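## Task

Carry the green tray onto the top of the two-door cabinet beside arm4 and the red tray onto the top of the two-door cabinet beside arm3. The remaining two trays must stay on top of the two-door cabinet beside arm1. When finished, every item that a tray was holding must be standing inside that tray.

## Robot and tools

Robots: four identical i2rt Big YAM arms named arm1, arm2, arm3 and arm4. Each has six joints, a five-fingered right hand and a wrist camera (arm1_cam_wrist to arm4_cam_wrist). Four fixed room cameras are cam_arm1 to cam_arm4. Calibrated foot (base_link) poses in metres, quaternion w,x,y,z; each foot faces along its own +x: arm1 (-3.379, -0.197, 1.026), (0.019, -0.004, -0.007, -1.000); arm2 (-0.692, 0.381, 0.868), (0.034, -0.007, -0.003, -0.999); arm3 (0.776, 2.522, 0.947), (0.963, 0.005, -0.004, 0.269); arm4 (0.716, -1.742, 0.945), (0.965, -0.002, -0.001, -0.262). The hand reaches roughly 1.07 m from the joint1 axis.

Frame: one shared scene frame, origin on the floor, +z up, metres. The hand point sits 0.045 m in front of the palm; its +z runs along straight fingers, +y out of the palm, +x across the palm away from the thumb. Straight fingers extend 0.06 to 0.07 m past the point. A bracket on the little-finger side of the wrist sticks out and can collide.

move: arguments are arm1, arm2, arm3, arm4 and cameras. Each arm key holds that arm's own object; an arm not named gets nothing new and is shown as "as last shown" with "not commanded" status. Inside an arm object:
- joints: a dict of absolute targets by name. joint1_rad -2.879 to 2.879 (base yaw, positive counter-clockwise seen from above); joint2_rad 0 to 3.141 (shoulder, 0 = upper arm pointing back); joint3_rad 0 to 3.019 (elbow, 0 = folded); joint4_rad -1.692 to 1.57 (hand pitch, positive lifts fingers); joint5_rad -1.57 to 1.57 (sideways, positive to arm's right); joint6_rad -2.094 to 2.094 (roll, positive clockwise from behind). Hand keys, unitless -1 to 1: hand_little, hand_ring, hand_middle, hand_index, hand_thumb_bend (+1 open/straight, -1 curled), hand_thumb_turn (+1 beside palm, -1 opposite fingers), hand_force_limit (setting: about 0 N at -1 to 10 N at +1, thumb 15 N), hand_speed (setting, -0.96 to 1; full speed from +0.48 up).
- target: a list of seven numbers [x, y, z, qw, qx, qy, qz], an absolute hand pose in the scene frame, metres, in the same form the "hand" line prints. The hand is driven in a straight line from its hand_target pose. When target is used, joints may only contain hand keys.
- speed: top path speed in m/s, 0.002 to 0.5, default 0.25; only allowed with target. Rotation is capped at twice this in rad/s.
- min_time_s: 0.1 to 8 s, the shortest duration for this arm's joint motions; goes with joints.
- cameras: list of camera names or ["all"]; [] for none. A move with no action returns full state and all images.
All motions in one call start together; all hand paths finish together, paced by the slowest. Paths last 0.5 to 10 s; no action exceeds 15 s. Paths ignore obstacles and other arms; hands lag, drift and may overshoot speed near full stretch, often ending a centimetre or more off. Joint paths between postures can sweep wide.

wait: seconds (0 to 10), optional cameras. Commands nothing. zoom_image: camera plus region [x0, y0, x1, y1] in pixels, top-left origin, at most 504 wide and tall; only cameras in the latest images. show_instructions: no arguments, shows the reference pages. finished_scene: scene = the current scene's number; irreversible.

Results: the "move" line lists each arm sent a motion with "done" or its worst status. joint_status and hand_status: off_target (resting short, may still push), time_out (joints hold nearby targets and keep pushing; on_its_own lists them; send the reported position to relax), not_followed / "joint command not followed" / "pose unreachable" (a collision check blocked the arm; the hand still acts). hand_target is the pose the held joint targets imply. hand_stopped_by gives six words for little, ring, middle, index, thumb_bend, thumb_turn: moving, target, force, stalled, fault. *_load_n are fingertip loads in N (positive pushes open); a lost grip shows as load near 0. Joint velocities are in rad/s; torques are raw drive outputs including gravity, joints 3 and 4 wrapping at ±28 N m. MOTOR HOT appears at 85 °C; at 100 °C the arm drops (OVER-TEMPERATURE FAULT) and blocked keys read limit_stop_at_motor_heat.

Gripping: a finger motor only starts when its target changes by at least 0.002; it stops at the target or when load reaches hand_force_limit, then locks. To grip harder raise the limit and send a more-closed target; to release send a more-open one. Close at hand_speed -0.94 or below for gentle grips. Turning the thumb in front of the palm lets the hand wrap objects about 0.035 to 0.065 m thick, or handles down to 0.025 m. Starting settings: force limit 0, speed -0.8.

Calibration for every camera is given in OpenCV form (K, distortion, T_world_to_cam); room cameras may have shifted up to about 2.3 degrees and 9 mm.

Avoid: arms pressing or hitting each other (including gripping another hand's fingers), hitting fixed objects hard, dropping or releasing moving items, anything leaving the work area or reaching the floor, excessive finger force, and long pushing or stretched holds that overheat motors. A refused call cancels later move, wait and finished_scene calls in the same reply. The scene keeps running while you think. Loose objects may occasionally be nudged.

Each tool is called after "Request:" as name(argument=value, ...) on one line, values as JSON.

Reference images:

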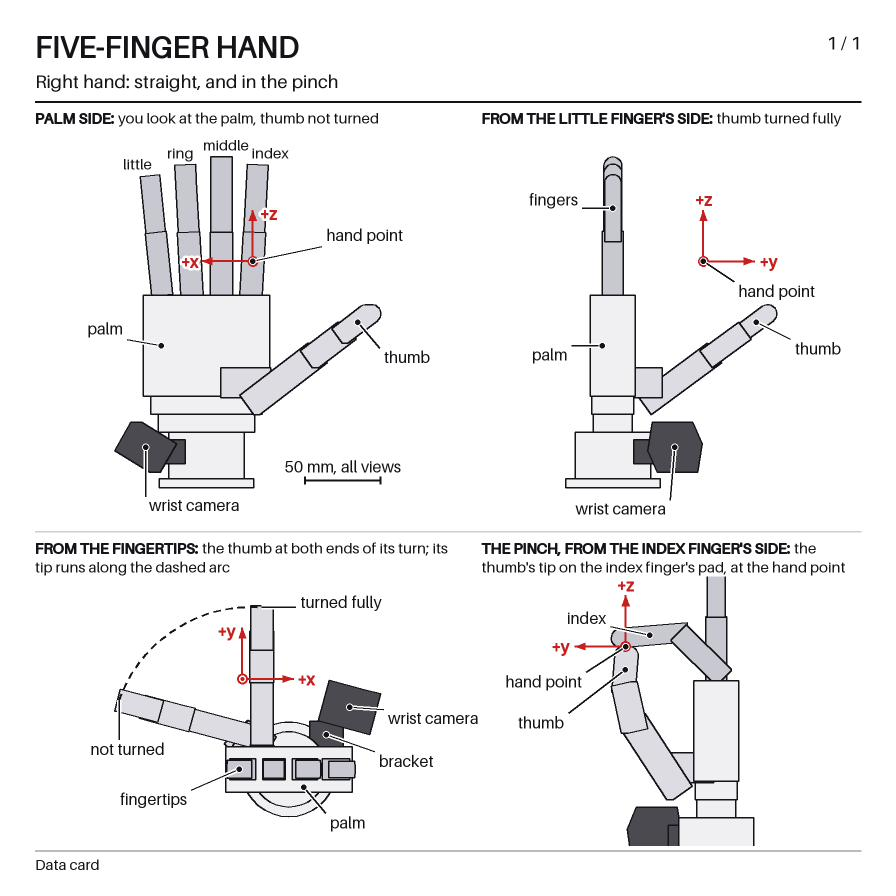

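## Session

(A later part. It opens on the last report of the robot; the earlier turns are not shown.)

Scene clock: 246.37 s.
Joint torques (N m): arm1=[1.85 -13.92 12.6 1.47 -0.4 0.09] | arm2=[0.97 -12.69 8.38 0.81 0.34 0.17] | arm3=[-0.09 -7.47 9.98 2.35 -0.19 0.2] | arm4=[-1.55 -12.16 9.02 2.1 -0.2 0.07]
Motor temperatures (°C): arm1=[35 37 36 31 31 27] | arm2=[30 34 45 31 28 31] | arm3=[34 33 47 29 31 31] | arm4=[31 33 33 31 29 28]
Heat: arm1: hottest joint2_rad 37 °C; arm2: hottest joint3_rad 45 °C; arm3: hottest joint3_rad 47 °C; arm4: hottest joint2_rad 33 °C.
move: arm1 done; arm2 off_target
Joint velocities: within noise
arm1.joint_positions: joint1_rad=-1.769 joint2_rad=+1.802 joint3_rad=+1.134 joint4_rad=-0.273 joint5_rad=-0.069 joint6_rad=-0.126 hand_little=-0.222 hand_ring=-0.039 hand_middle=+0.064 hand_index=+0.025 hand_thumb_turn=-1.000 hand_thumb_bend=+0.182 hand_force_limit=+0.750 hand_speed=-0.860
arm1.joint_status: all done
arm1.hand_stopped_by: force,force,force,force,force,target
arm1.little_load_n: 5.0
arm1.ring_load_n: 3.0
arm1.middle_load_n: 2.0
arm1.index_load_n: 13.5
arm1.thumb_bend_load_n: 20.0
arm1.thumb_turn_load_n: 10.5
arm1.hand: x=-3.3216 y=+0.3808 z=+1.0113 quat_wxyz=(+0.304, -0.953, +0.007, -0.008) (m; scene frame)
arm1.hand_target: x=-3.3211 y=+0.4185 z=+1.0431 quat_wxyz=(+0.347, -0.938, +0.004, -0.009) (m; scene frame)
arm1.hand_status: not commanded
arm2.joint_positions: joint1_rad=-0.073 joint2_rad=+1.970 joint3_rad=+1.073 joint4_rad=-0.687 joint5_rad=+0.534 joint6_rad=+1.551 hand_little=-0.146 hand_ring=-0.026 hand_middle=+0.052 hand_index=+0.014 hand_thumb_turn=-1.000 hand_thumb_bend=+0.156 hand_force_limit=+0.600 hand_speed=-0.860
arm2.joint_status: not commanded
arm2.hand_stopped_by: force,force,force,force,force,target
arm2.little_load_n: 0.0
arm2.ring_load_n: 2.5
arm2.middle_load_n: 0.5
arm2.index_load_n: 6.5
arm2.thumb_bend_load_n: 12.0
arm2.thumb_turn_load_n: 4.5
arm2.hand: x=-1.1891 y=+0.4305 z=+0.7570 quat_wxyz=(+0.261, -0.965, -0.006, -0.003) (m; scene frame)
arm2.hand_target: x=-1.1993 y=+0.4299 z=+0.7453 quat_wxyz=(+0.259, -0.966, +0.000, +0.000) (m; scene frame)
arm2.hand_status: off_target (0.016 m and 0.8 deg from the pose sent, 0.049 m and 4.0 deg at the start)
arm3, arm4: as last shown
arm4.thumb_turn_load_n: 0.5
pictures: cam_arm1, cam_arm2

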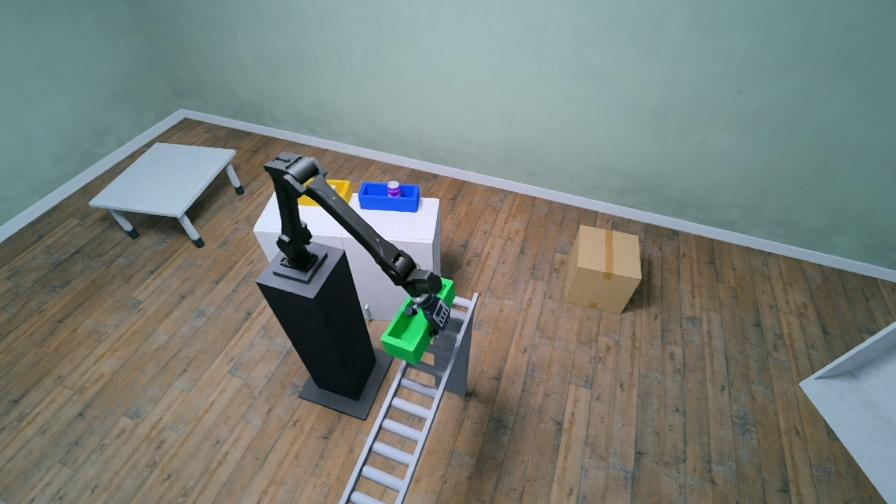

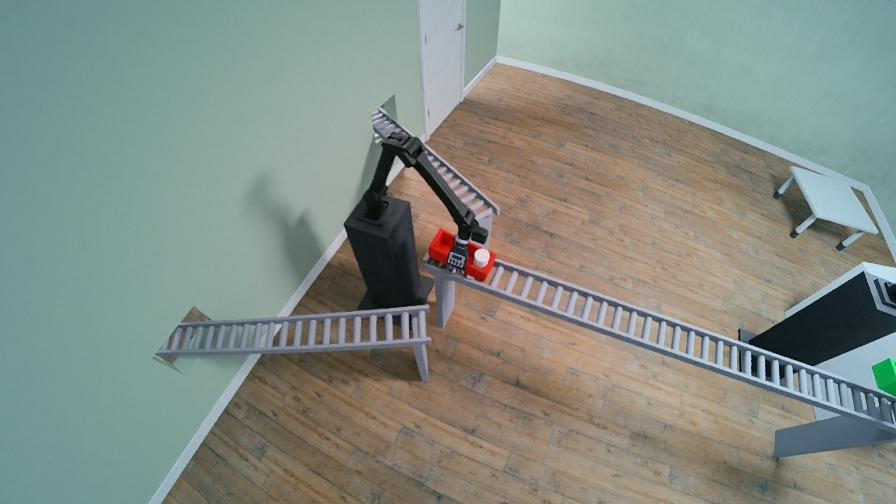

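Request:
move(arm1={"target": [-3.315, 0.448, 0.945, 0.2978, -0.9543, -0.0074, 0.0261], "speed": 0.12}, arm2={"target": [-1.182, 0.43, 0.735, 0.2588, -0.9659, 0, 0], "speed": 0.06}, cameras=["cam_arm1", "cam_arm2"])

Request:
zoom_image(camera="cam_arm2", region=[410, 200, 510, 290])

Request:
zoom_image(camera="cam_arm1", region=[350, 230, 530, 400])

Scene clock: 253.97 s.
Joint torques (N m): arm1=[0.73 -16.56 11.38 0.91 -0.53 0.09] | arm2=[0.5 -14.39 4.4 0.21 0.18 0.11] | arm3=[-0.09 -7.41 9.98 2.35 -0.19 0.2] | arm4=[-1.9 -12.34 8.96 2.14 -0.19 0.07]
Motor temperatures (°C): arm1=[35 37 38 32 31 27] | arm2=[30 34 44 31 28 31] | arm3=[34 33 47 29 31 31] | arm4=[31 34 33 31 29 28]
Heat: arm1: hottest joint3_rad 38 °C; arm2: hottest joint3_rad 44 °C; arm3: hottest joint3_rad 47 °C; arm4: hottest joint2_rad 34 °C.
move: arm1 off_target; arm2 off_target
Joint velocities: within noise
arm1.joint_positions: joint1_rad=-1.779 joint2_rad=+2.065 joint3_rad=+1.288 joint4_rad=-0.264 joint5_rad=-0.141 joint6_rad=-0.155 hand_little=-0.222 hand_ring=-0.039 hand_middle=+0.064 hand_index=+0.025 hand_thumb_turn=-1.000 hand_thumb_bend=+0.182 hand_force_limit=+0.750 hand_speed=-0.860
arm1.joint_status: not commanded
arm1.hand_stopped_by: force,force,force,force,force,target
arm1.little_load_n: 5.0
arm1.ring_load_n: 3.0
arm1.middle_load_n: 2.5
arm1.index_load_n: 14.0
arm1.thumb_bend_load_n: 20.0
arm1.thumb_turn_load_n: 10.5
arm1.hand: x=-3.3231 y=+0.4116 z=+0.9206 quat_wxyz=(+0.262, -0.965, -0.010, +0.028) (m; scene frame)
arm1.hand_target: x=-3.3152 y=+0.4458 z=+0.9467 quat_wxyz=(+0.298, -0.954, -0.008, +0.026) (m; scene frame)
arm1.hand_status: off_target (0.045 m and 4.3 deg from the pose sent, 0.095 m and 4.3 deg at the start)
arm2.joint_positions: joint1_rad=-0.073 joint2_rad=+1.979 joint3_rad=+1.059 joint4_rad=-0.624 joint5_rad=+0.537 joint6_rad=+1.552 hand_little=-0.146 hand_ring=-0.026 hand_middle=+0.052 hand_index=+0.014 hand_thumb_turn=-1.000 hand_thumb_bend=+0.156 hand_force_limit=+0.600 hand_speed=-0.860
arm2.joint_status: not commanded
arm2.hand_stopped_by: force,force,force,force,force,target
arm2.little_load_n: 9.0
arm2.ring_load_n: 6.5
arm2.middle_load_n: 0.0
arm2.index_load_n: 1.5
arm2.thumb_bend_load_n: 11.0
arm2.thumb_turn_load_n: 1.0
arm2.hand: x=-1.1958 y=+0.4312 z=+0.7512 quat_wxyz=(+0.262, -0.965, -0.001, +0.016) (m; scene frame)
arm2.hand_target: x=-1.1818 y=+0.4299 z=+0.7357 quat_wxyz=(+0.259, -0.966, +0.000, +0.000) (m; scene frame)
arm2.hand_status: off_target (0.021 m and 1.9 deg from the pose sent, 0.023 m and 0.8 deg at the start)
arm3, arm4: as last shown
arm4.thumb_turn_load_n: 0.0
pictures: cam_arm1, cam_arm2

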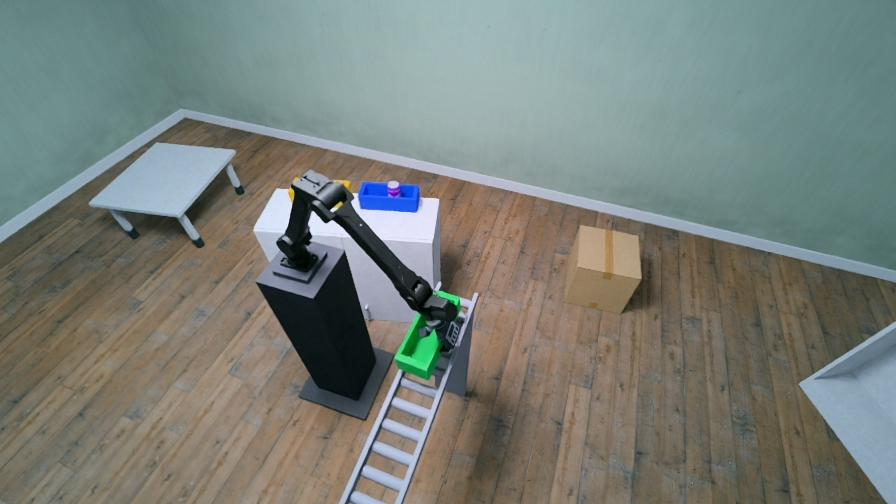

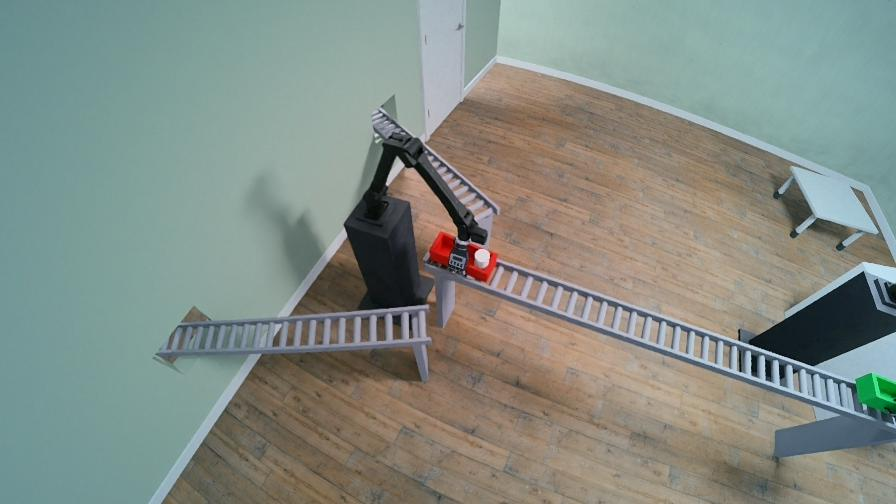

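Scaled by 5.040 from the camera's 896x504 image, which has a finer 1280x720 frame.

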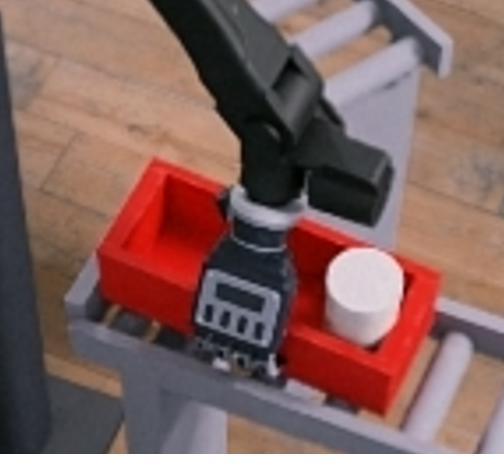

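Scaled by 2.800 from the camera's 896x504 image, which has a finer 1280x720 frame.

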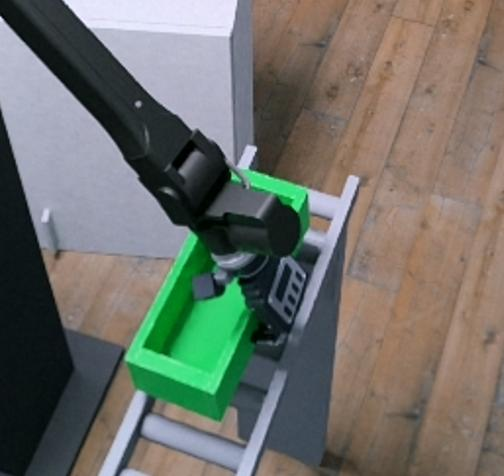

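Request:
move(arm1={"target": [-3.315, 0.459, 0.925, 0.2978, -0.9543, -0.0074, 0.0261], "speed": 0.1}, arm2={"target": [-1.15, 0.428, 0.92, 0.2588, -0.9659, 0, 0], "speed": 0.5, "joints": {"hand_speed": 1, "hand_little": 0.5, "hand_ring": 0.5, "hand_middle": 0.5, "hand_index": 0.5, "hand_thumb_bend": 0.5}}, cameras=["cam_arm1", "cam_arm2", "arm2_cam_wrist"])

Request:
zoom_image(camera="cam_arm2", region=[410, 200, 510, 290])

Request:
zoom_image(camera="cam_arm1", region=[370, 270, 500, 400])

Scene clock: 260.33 s.
Joint torques (N m): arm1=[1.03 -17.03 11.22 1.18 -0.46 0.11] | arm2=[0.67 -11.69 11.28 -0.55 0.48 0.15] | arm3=[-0.03 -7.41 9.99 2.33 -0.19 0.19] | arm4=[-1.49 -12.16 9.1 2.1 -0.22 0.09]
Motor temperatures (°C): arm1=[35 38 38 32 31 27] | arm2=[30 34 43 31 28 31] | arm3=[34 33 47 29 31 31] | arm4=[31 34 33 31 29 28]
Heat: arm1: hottest joint2_rad 38 °C; arm2: hottest joint3_rad 43 °C; arm3: hottest joint3_rad 47 °C; arm4: hottest joint2_rad 34 °C.
move: arm1 off_target; arm2 off_target
Joint velocities: within noise
arm1.joint_positions: joint1_rad=-1.779 joint2_rad=+2.120 joint3_rad=+1.323 joint4_rad=-0.251 joint5_rad=-0.141 joint6_rad=-0.155 hand_little=-0.222 hand_ring=-0.039 hand_middle=+0.064 hand_index=+0.025 hand_thumb_turn=-1.000 hand_thumb_bend=+0.182 hand_force_limit=+0.750 hand_speed=-0.860
arm1.joint_status: not commanded
arm1.hand_stopped_by: force,force,force,force,force,target
arm1.little_load_n: 4.5
arm1.ring_load_n: 3.0
arm1.middle_load_n: 1.5
arm1.index_load_n: 13.0
arm1.thumb_bend_load_n: 20.0
arm1.thumb_turn_load_n: 10.0
arm1.hand: x=-3.3218 y=+0.4200 z=+0.9009 quat_wxyz=(+0.258, -0.966, -0.010, +0.029) (m; scene frame)
arm1.hand_target: x=-3.3153 y=+0.4567 z=+0.9270 quat_wxyz=(+0.298, -0.954, -0.008, +0.026) (m; scene frame)
arm1.hand_status: off_target (0.046 m and 4.7 deg from the pose sent, 0.048 m and 4.3 deg at the start)
arm2.joint_positions: joint1_rad=-0.063 joint2_rad=+1.585 joint3_rad=+1.046 joint4_rad=-1.056 joint5_rad=+0.530 joint6_rad=+1.558 hand_little=+0.500 hand_ring=+0.500 hand_middle=+0.500 hand_index=+0.500 hand_thumb_turn=-1.000 hand_thumb_bend=+0.500 hand_force_limit=+0.600 hand_speed=+1.000
arm2.joint_status: all done
arm2.hand_stopped_by: target,target,target,target,target,target
arm2.little_load_n: 0.0
arm2.ring_load_n: 0.0
arm2.middle_load_n: 0.0
arm2.index_load_n: 0.0
arm2.thumb_bend_load_n: 0.0
arm2.thumb_turn_load_n: 0.0
arm2.hand: x=-1.1377 y=+0.4261 z=+0.9139 quat_wxyz=(+0.259, -0.966, -0.009, -0.006) (m; scene frame)
arm2.hand_target: x=-1.1498 y=+0.4280 z=+0.9202 quat_wxyz=(+0.259, -0.966, +0.000, +0.000) (m; scene frame)
arm2.hand_status: off_target (0.014 m and 1.2 deg from the pose sent, 0.175 m and 1.9 deg at the start; pose on its path clipped on 2 of 41 steps)
arm3, arm4: as last shown
pictures: arm2_cam_wrist, cam_arm1, cam_arm2
camera_calibration:
arm2_cam_wrist: T_world_to_cam=[[0.258326, -0.84282, -0.472146, 1.08251], [-0.828977, -0.444347, 0.339637, -1.06725], [-0.49605, 0.30366, -0.813465, 0.172245], [0, 0, 0, 1]] pos_world=[-1.07892, 0.385827, 1.01369]

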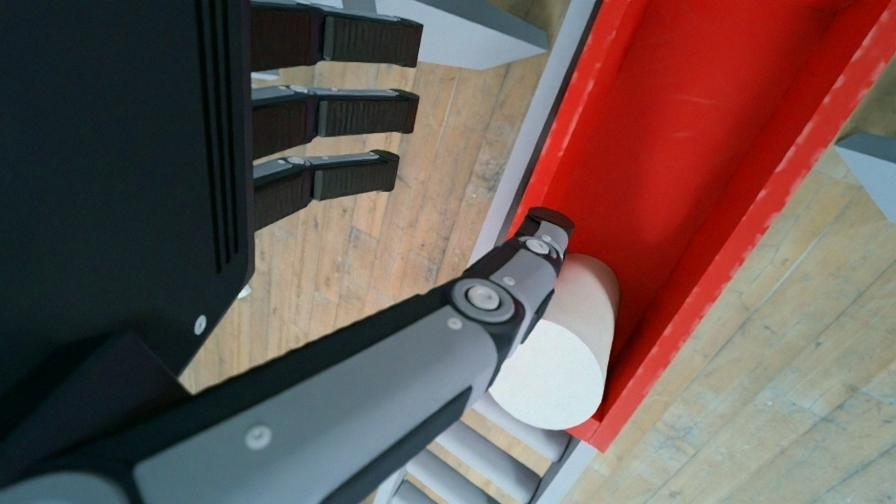

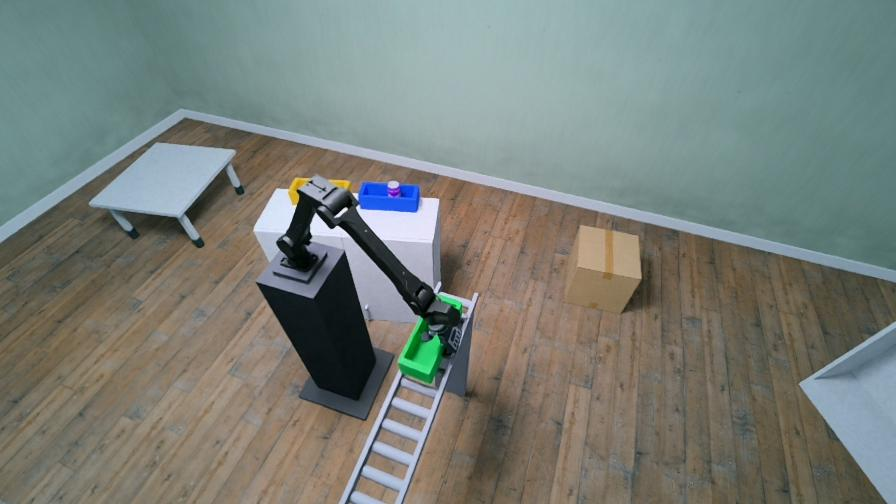

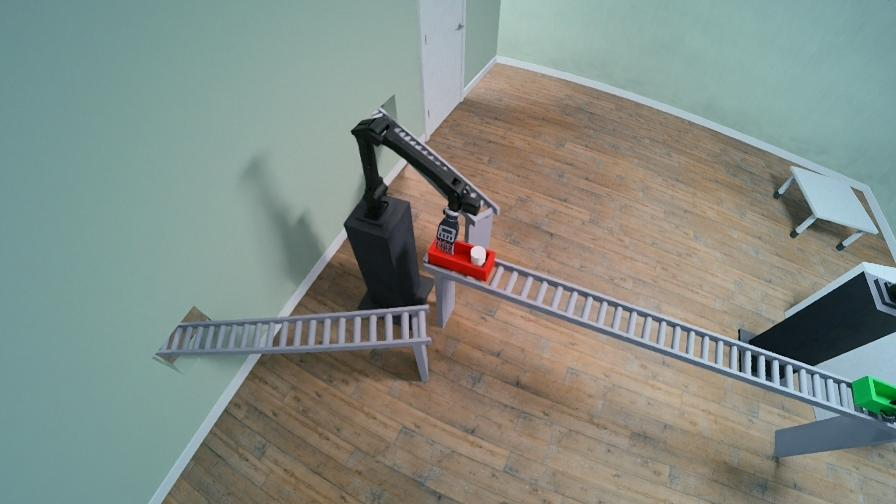

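Scaled by 5.040 from the camera's 896x504 image, which has a finer 1280x720 frame.

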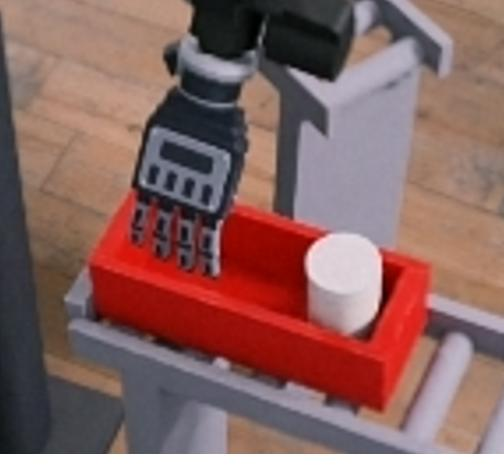

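Scaled by 3.877 from the camera's 896x504 image, which has a finer 1280x720 frame.

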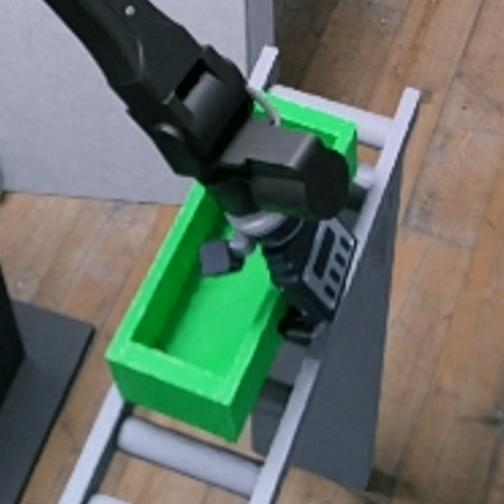

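Request:
move(arm1={"target": [-3.315, 0.464, 0.905, 0.2978, -0.9543, -0.0074, 0.0261], "speed": 0.1}, arm2={"target": [-1.168, 0.4275, 0.87, 0.2588, -0.9659, 0, 0], "speed": 0.15}, cameras=["cam_arm1", "cam_arm2", "arm2_cam_wrist"])

Request:
zoom_image(camera="cam_arm2", region=[410, 200, 510, 290])

Request:
zoom_image(camera="cam_arm1", region=[370, 270, 500, 400])

Scene clock: 268.63 s.
Joint torques (N m): arm1=[1.14 -17.32 10.96 1.17 -0.42 0.13] | arm2=[-0.03 -11.34 10.32 0.65 0.48 0.17] | arm3=[-0.09 -7.47 9.98 2.35 -0.19 0.19] | arm4=[-1.73 -11.99 8.98 2.14 -0.23 0.08]
Motor temperatures (°C): arm1=[35 38 38 32 31 27] | arm2=[30 34 44 31 28 31] | arm3=[34 33 47 29 31 31] | arm4=[31 34 33 31 29 28]
Heat: arm1: hottest joint2_rad 38 °C; arm2: hottest joint3_rad 44 °C; arm3: hottest joint3_rad 47 °C; arm4: hottest joint2_rad 34 °C.
move: arm1 off_target; arm2 off_target
Joint velocities: within noise
arm1.joint_positions: joint1_rad=-1.779 joint2_rad=+2.166 joint3_rad=+1.341 joint4_rad=-0.222 joint5_rad=-0.142 joint6_rad=-0.155 hand_little=-0.222 hand_ring=-0.039 hand_middle=+0.064 hand_index=+0.025 hand_thumb_turn=-1.000 hand_thumb_bend=+0.182 hand_force_limit=+0.750 hand_speed=-0.860
arm1.joint_status: not commanded
arm1.hand_stopped_by: force,force,force,force,force,target
arm1.little_load_n: 5.5
arm1.ring_load_n: 2.5
arm1.middle_load_n: 1.0
arm1.index_load_n: 13.0
arm1.thumb_bend_load_n: 18.0
arm1.thumb_turn_load_n: 9.5
arm1.hand: x=-3.3210 y=+0.4254 z=+0.8818 quat_wxyz=(+0.259, -0.965, -0.010, +0.029) (m; scene frame)
arm1.hand_target: x=-3.3153 y=+0.4617 z=+0.9068 quat_wxyz=(+0.298, -0.954, -0.008, +0.026) (m; scene frame)
arm1.hand_status: off_target (0.045 m and 4.6 deg from the pose sent, 0.045 m and 4.8 deg at the start)
arm2.joint_positions: joint1_rad=-0.063 joint2_rad=+1.691 joint3_rad=+1.046 joint4_rad=-0.957 joint5_rad=+0.530 joint6_rad=+1.560 hand_little=+0.500 hand_ring=+0.500 hand_middle=+0.500 hand_index=+0.500 hand_thumb_turn=-1.000 hand_thumb_bend=+0.500 hand_force_limit=+0.600 hand_speed=+1.000
arm2.joint_status: not commanded
arm2.hand_stopped_by: target,target,target,target,target,target
arm2.little_load_n: 0.0
arm2.ring_load_n: 0.0
arm2.middle_load_n: 0.0
arm2.index_load_n: 0.0
arm2.thumb_bend_load_n: 0.0
arm2.thumb_turn_load_n: 0.0
arm2.hand: x=-1.1534 y=+0.4258 z=+0.8702 quat_wxyz=(+0.259, -0.966, -0.010, -0.009) (m; scene frame)
arm2.hand_target: x=-1.1676 y=+0.4275 z=+0.8703 quat_wxyz=(+0.259, -0.966, +0.000, +0.000) (m; scene frame)
arm2.hand_status: off_target (0.015 m and 1.5 deg from the pose sent, 0.053 m and 1.3 deg at the start)
arm3, arm4: as last shown
arm3.middle_load_n: 0.5
pictures: arm2_cam_wrist, cam_arm1, cam_arm2
camera_calibration:
arm2_cam_wrist: T_world_to_cam=[[0.260751, -0.843053, -0.470393, 1.06698], [-0.831805, -0.443505, 0.333772, -1.06405], [-0.490009, 0.304244, -0.8169, 0.138659], [0, 0, 0, 1]] pos_world=[-1.09535, 0.385422, 0.970321]

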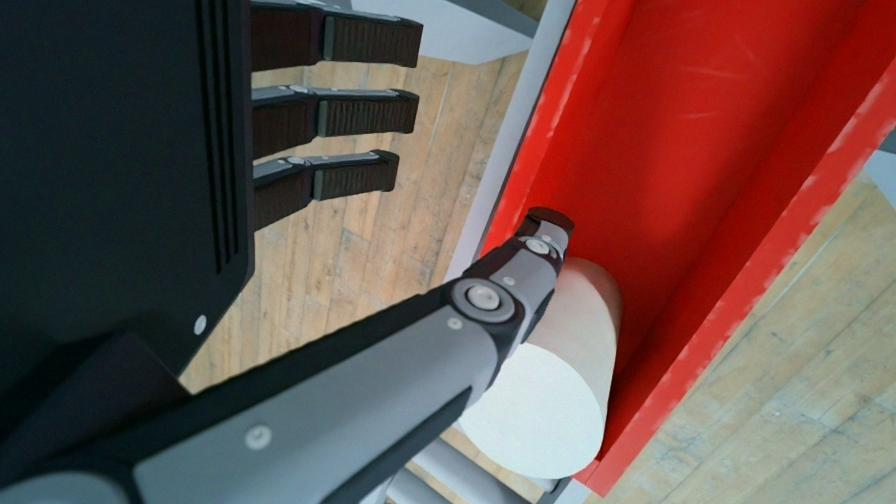

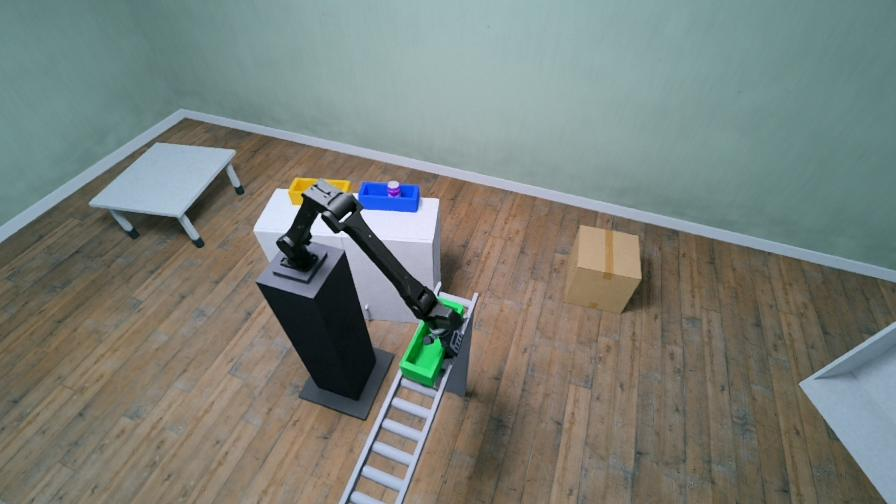

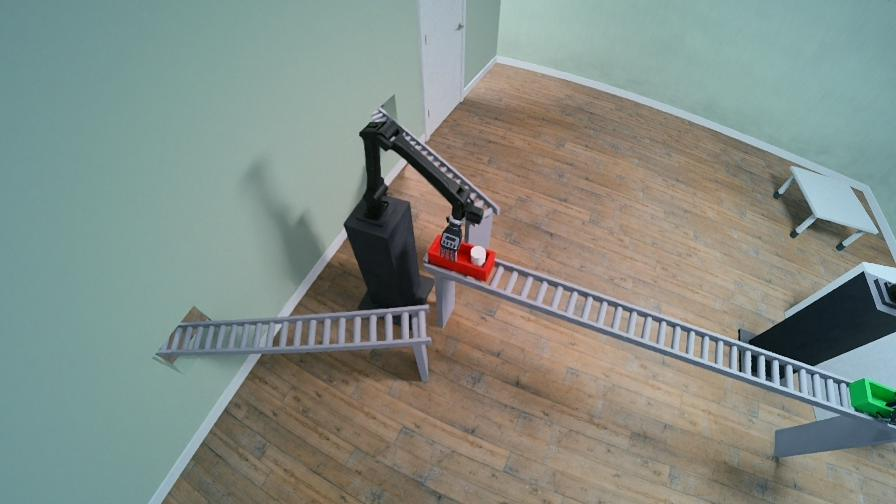

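Scaled by 5.040 from the camera's 896x504 image, which has a finer 1280x720 frame.

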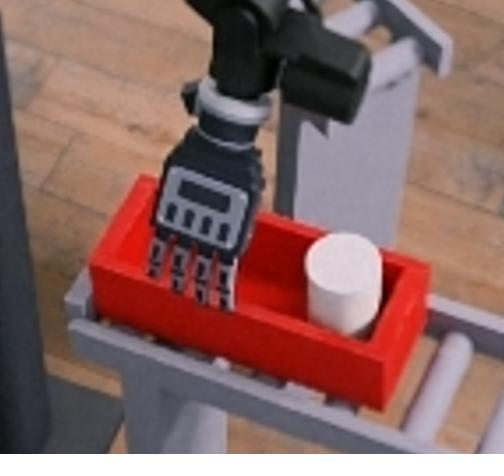

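Scaled by 3.877 from the camera's 896x504 image, which has a finer 1280x720 frame.

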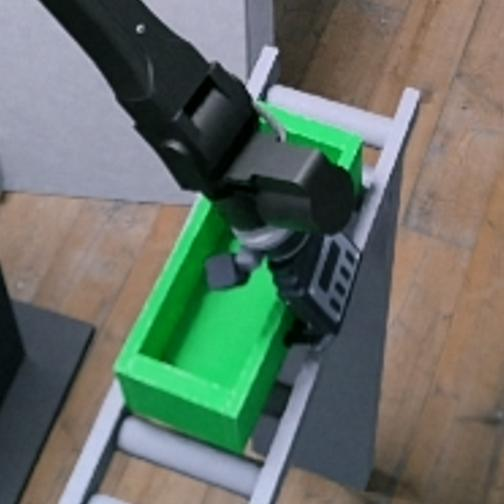

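Request:
move(arm1={"target": [-3.315, 0.468, 0.889, 0.2978, -0.9543, -0.0074, 0.0261], "speed": 0.08}, arm2={"target": [-1.173, 0.423, 0.752, 0.2588, -0.9659, 0, 0], "speed": 0.12}, cameras=["cam_arm1", "cam_arm2", "arm2_cam_wrist"])

Request:
zoom_image(camera="cam_arm2", region=[410, 200, 510, 290])

Request:
zoom_image(camera="cam_arm1", region=[370, 270, 500, 400])

Scene clock: 277.13 s.
Joint torques (N m): arm1=[1.26 -15.62 11.37 1.59 -0.25 0.13] | arm2=[1.26 -13.1 5.72 0.49 0.49 0.17] | arm3=[-0.09 -7.41 9.98 2.35 -0.19 0.19] | arm4=[-1.38 -12.1 8.91 2.11 -0.2 0.07]
Motor temperatures (°C): arm1=[35 38 39 32 31 27] | arm2=[30 34 44 31 29 31] | arm3=[34 33 47 29 31 31] | arm4=[31 34 33 31 29 28]
Heat: arm1: hottest joint3_rad 39 °C; arm2: hottest joint3_rad 44 °C; arm3: hottest joint3_rad 47 °C; arm4: hottest joint2_rad 34 °C.
move: arm1 off_target; arm2 off_target
Joint velocities: within noise
arm1.joint_positions: joint1_rad=-1.779 joint2_rad=+2.179 joint3_rad=+1.350 joint4_rad=-0.212 joint5_rad=-0.145 joint6_rad=-0.155 hand_little=-0.222 hand_ring=-0.039 hand_middle=+0.064 hand_index=+0.025 hand_thumb_turn=-1.000 hand_thumb_bend=+0.182 hand_force_limit=+0.750 hand_speed=-0.860
arm1.joint_status: not commanded
arm1.hand_stopped_by: force,force,force,force,force,target
arm1.little_load_n: 10.0
arm1.ring_load_n: 2.0
arm1.middle_load_n: -4.0
arm1.index_load_n: 10.5
arm1.thumb_bend_load_n: 15.0
arm1.thumb_turn_load_n: 7.5
arm1.hand: x=-3.3210 y=+0.4291 z=+0.8774 quat_wxyz=(+0.262, -0.965, -0.011, +0.030) (m; scene frame)
arm1.hand_target: x=-3.3153 y=+0.4655 z=+0.8910 quat_wxyz=(+0.298, -0.954, -0.008, +0.026) (m; scene frame)
arm1.hand_status: off_target (0.041 m and 4.3 deg from the pose sent, 0.044 m and 4.6 deg at the start)
arm2.joint_positions: joint1_rad=-0.063 joint2_rad=+1.926 joint3_rad=+1.020 joint4_rad=-0.667 joint5_rad=+0.530 joint6_rad=+1.569 hand_little=+0.500 hand_ring=+0.500 hand_middle=+0.500 hand_index=+0.500 hand_thumb_turn=-1.000 hand_thumb_bend=+0.500 hand_force_limit=+0.600 hand_speed=+1.000
arm2.joint_status: not commanded
arm2.hand_stopped_by: target,target,target,target,target,target
arm2.little_load_n: 0.0
arm2.ring_load_n: 0.0
arm2.middle_load_n: 0.0
arm2.index_load_n: 0.0
arm2.thumb_bend_load_n: 0.0
arm2.thumb_turn_load_n: 0.0
arm2.hand: x=-1.1763 y=+0.4253 z=+0.7641 quat_wxyz=(+0.259, -0.966, -0.001, +0.006) (m; scene frame)
arm2.hand_target: x=-1.1727 y=+0.4231 z=+0.7523 quat_wxyz=(+0.259, -0.966, +0.000, +0.000) (m; scene frame)
arm2.hand_status: off_target (0.013 m and 0.7 deg from the pose sent, 0.120 m and 1.5 deg at the start)
arm3.joint_positions: joint1_rad=-1.579 joint2_rad=+1.188 joint3_rad=+1.011 joint4_rad=-0.616 joint5_rad=+0.003 joint6_rad=-0.013 hand_little=+0.400 hand_ring=+0.400 hand_middle=+0.400 hand_index=+0.400 hand_thumb_turn=-1.000 hand_thumb_bend=+0.450 hand_force_limit=+0.000 hand_speed=+0.000
arm3.joint_status: not commanded
arm3.hand_stopped_by: target,target,target,target,target,target
arm3.little_load_n: 0.0
arm3.ring_load_n: 0.0
arm3.middle_load_n: 0.5
arm3.index_load_n: 0.0
arm3.thumb_bend_load_n: 0.0
arm3.thumb_turn_load_n: 0.0
arm3.hand: x=+1.0370 y=+2.1343 z=+1.1496 quat_wxyz=(-0.100, +0.248, -0.893, +0.362) (m; scene frame)
arm3.hand_target: x=+1.0355 y=+2.1316 z=+1.1416 quat_wxyz=(-0.102, +0.240, -0.897, +0.358) (m; scene frame)
arm3.hand_status: not commanded
arm4.joint_positions: joint1_rad=+1.446 joint2_rad=+1.742 joint3_rad=+1.148 joint4_rad=-0.268 joint5_rad=-0.058 joint6_rad=-0.079 hand_little=+0.500 hand_ring=+0.500 hand_middle=+0.500 hand_index=+0.500 hand_thumb_turn=-1.000 hand_thumb_bend=+0.400 hand_force_limit=+0.000 hand_speed=+0.000
arm4.joint_status: not commanded
arm4.hand_stopped_by: target,target,target,target,target,target
arm4.little_load_n: 0.0
arm4.ring_load_n: 0.0
arm4.middle_load_n: 0.0
arm4.index_load_n: 0.0
arm4.thumb_bend_load_n: 0.0
arm4.thumb_turn_load_n: 0.0
arm4.hand: x=+1.0504 y=-1.2471 z=+0.9787 quat_wxyz=(-0.332, +0.902, -0.257, +0.100) (m; scene frame)
arm4.hand_target: x=+1.0515 y=-1.2471 z=+0.9736 quat_wxyz=(-0.333, +0.900, -0.261, +0.099) (m; scene frame)
arm4.hand_status: not commanded
pictures: arm2_cam_wrist, cam_arm1, cam_arm2
camera_calibration:
arm2_cam_wrist: T_world_to_cam=[[0.23766, -0.845221, -0.478663, 1.00268], [-0.823749, -0.436513, 0.361794, -1.06284], [-0.514738, 0.308314, -0.799992, -0.00273787], [0, 0, 0, 1]] pos_world=[-1.11522, 0.384389, 0.862285]

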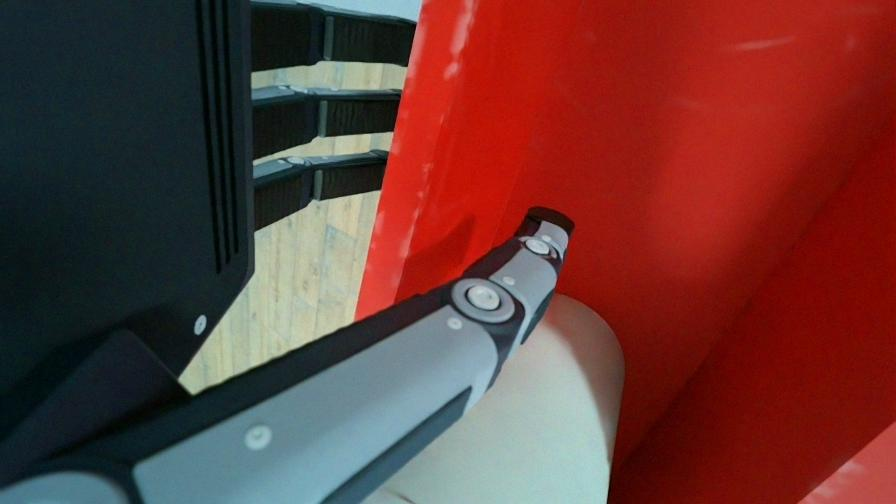

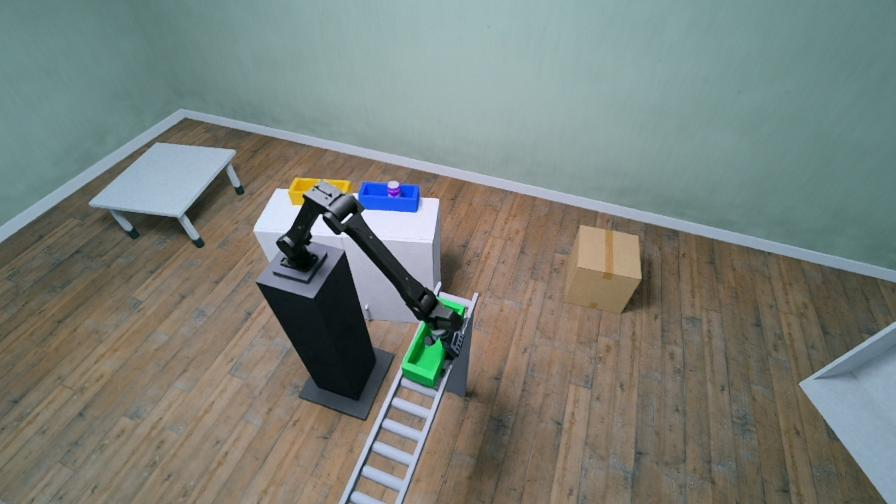

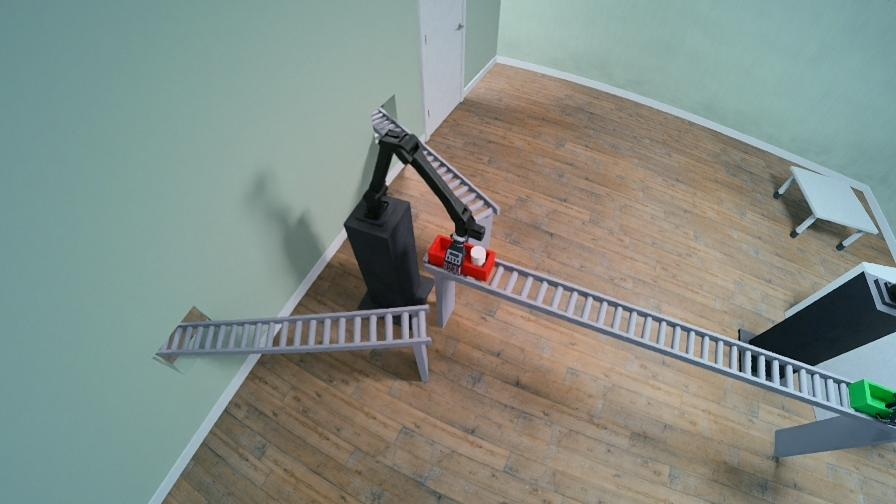

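Scaled by 5.040 from the camera's 896x504 image, which has a finer 1280x720 frame.

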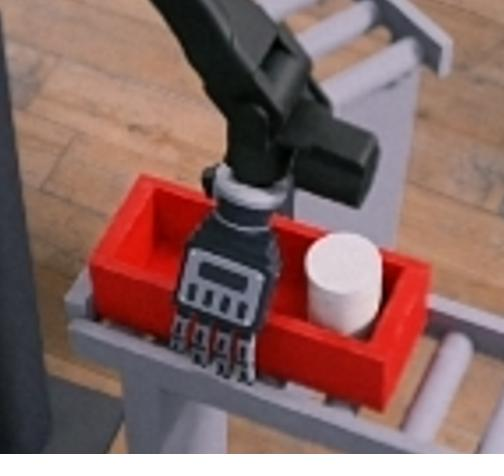

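Scaled by 3.877 from the camera's 896x504 image, which has a finer 1280x720 frame.

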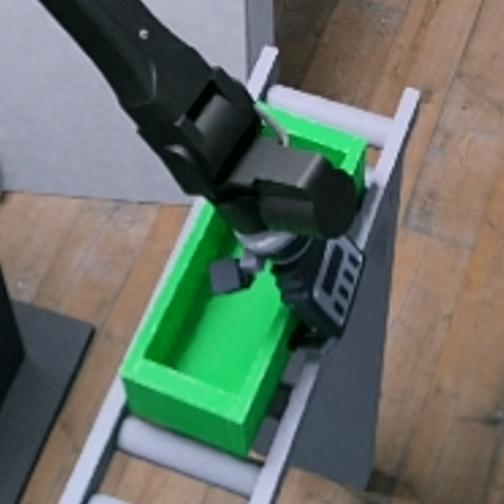

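Request:
move(arm1={"target": [-3.315, 0.463, 0.876, 0.2978, -0.9543, -0.0074, 0.0261], "speed": 0.08}, arm2={"target": [-1.165, 0.423, 0.741, 0.2588, -0.9659, 0, 0], "speed": 0.1, "joints": {"hand_speed": -0.86, "hand_force_limit": 0.1, "hand_little": -0.4, "hand_ring": -0.4, "hand_middle": -0.4, "hand_index": -0.4, "hand_thumb_bend": -0.6}}, cameras=["cam_arm1", "arm2_cam_wrist"])

Request:
zoom_image(camera="cam_arm1", region=[370, 270, 500, 400])

Scene clock: 286.03 s.
Joint torques (N m): arm1=[1.08 -14.33 10.13 2.56 -0.23 0.12] | arm2=[1.55 -13.74 5.34 0.29 0.02 0.11] | arm3=[-0.09 -7.41 9.98 2.35 -0.2 0.2] | arm4=[-1.67 -12.04 8.96 2.19 -0.2 0.06]
Motor temperatures (°C): arm1=[35 39 39 32 31 27] | arm2=[30 34 43 31 28 31] | arm3=[34 33 47 29 31 31] | arm4=[31 34 33 31 29 28]
Heat: arm1: hottest joint2_rad 39 °C; arm2: hottest joint3_rad 43 °C; arm3: hottest joint3_rad 47 °C; arm4: hottest joint2_rad 34 °C.
move: arm1 off_target; arm2 off_target
Joint velocities: within noise
arm1.joint_positions: joint1_rad=-1.779 joint2_rad=+2.181 joint3_rad=+1.350 joint4_rad=-0.209 joint5_rad=-0.146 joint6_rad=-0.155 hand_little=-0.222 hand_ring=-0.039 hand_middle=+0.063 hand_index=+0.025 hand_thumb_turn=-1.000 hand_thumb_bend=+0.182 hand_force_limit=+0.750 hand_speed=-0.860
arm1.joint_status: not commanded
arm1.hand_stopped_by: force,force,force,force,force,target
arm1.little_load_n: 9.0
arm1.ring_load_n: 1.0
arm1.middle_load_n: -7.5
arm1.index_load_n: 9.5
arm1.thumb_bend_load_n: 15.0
arm1.thumb_turn_load_n: 7.0
arm1.hand: x=-3.3209 y=+0.4296 z=+0.8770 quat_wxyz=(+0.263, -0.964, -0.011, +0.031) (m; scene frame)
arm1.hand_target: x=-3.3151 y=+0.4607 z=+0.8780 quat_wxyz=(+0.298, -0.954, -0.008, +0.026) (m; scene frame)
arm1.hand_status: off_target (0.034 m and 4.2 deg from the pose sent, 0.034 m and 4.3 deg at the start)
arm2.joint_positions: joint1_rad=-0.064 joint2_rad=+1.943 joint3_rad=+0.996 joint4_rad=-0.625 joint5_rad=+0.542 joint6_rad=+1.573 hand_little=-0.173 hand_ring=-0.055 hand_middle=+0.011 hand_index=-0.043 hand_thumb_turn=-1.000 hand_thumb_bend=+0.228 hand_force_limit=+0.100 hand_speed=-0.860
arm2.joint_status: hand_little off_target (ended at -0.173, target -0.400); hand_ring off_target (ended at -0.055, target -0.400); hand_middle off_target (ended at +0.011, target -0.400); hand_index off_target (ended at -0.043, target -0.400); hand_thumb_bend off_target (ended at +0.228, target -0.600); the others done
arm2.hand_stopped_by: force,force,force,force,force,target
arm2.little_load_n: 6.5
arm2.ring_load_n: 7.5
arm2.middle_load_n: 6.0
arm2.index_load_n: 4.0
arm2.thumb_bend_load_n: 10.5
arm2.thumb_turn_load_n: 1.0
arm2.hand: x=-1.1697 y=+0.4281 z=+0.7517 quat_wxyz=(+0.264, -0.964, +0.001, +0.007) (m; scene frame)
arm2.hand_target: x=-1.1647 y=+0.4231 z=+0.7412 quat_wxyz=(+0.259, -0.966, +0.000, +0.000) (m; scene frame)
arm2.hand_status: off_target (0.013 m and 1.0 deg from the pose sent, 0.026 m and 0.7 deg at the start)
arm3, arm4: as last shown
arm3.ring_load_n: -0.5
arm3.middle_load_n: 0.0
arm3.thumb_turn_load_n: -0.5
pictures: arm2_cam_wrist, cam_arm1
camera_calibration:
arm2_cam_wrist: T_world_to_cam=[[0.233299, -0.840274, -0.489398, 0.998459], [-0.824693, -0.437637, 0.358268, -1.04968], [-0.515222, 0.32002, -0.795068, -0.0194372], [0, 0, 0, 1]] pos_world=[-1.10862, 0.385821, 0.849257]

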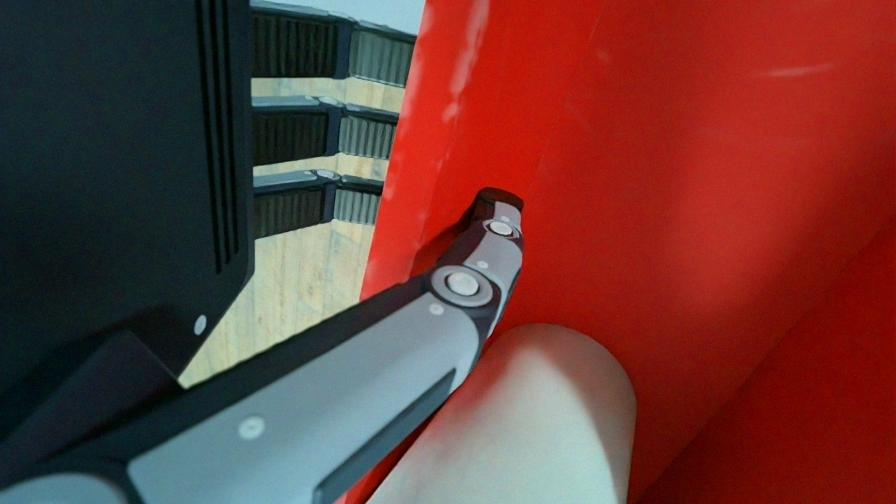

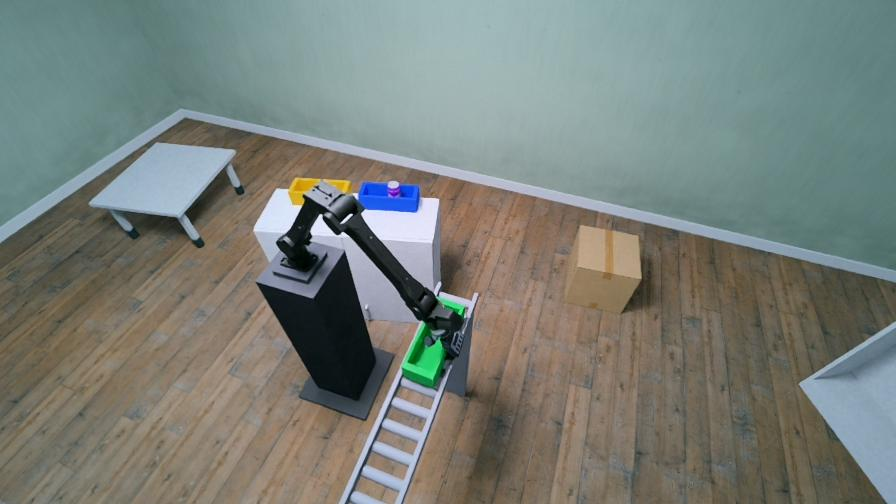

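Scaled by 3.877 from the camera's 896x504 image, which has a finer 1280x720 frame.

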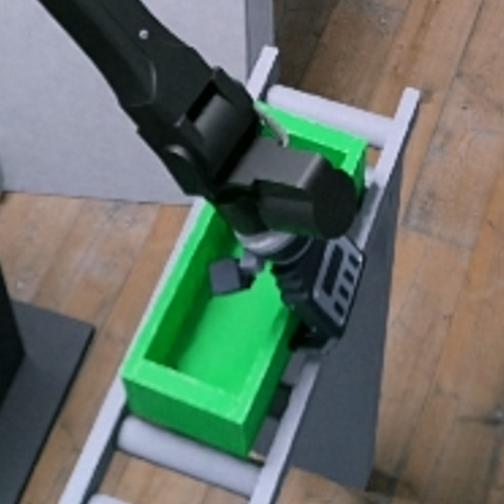

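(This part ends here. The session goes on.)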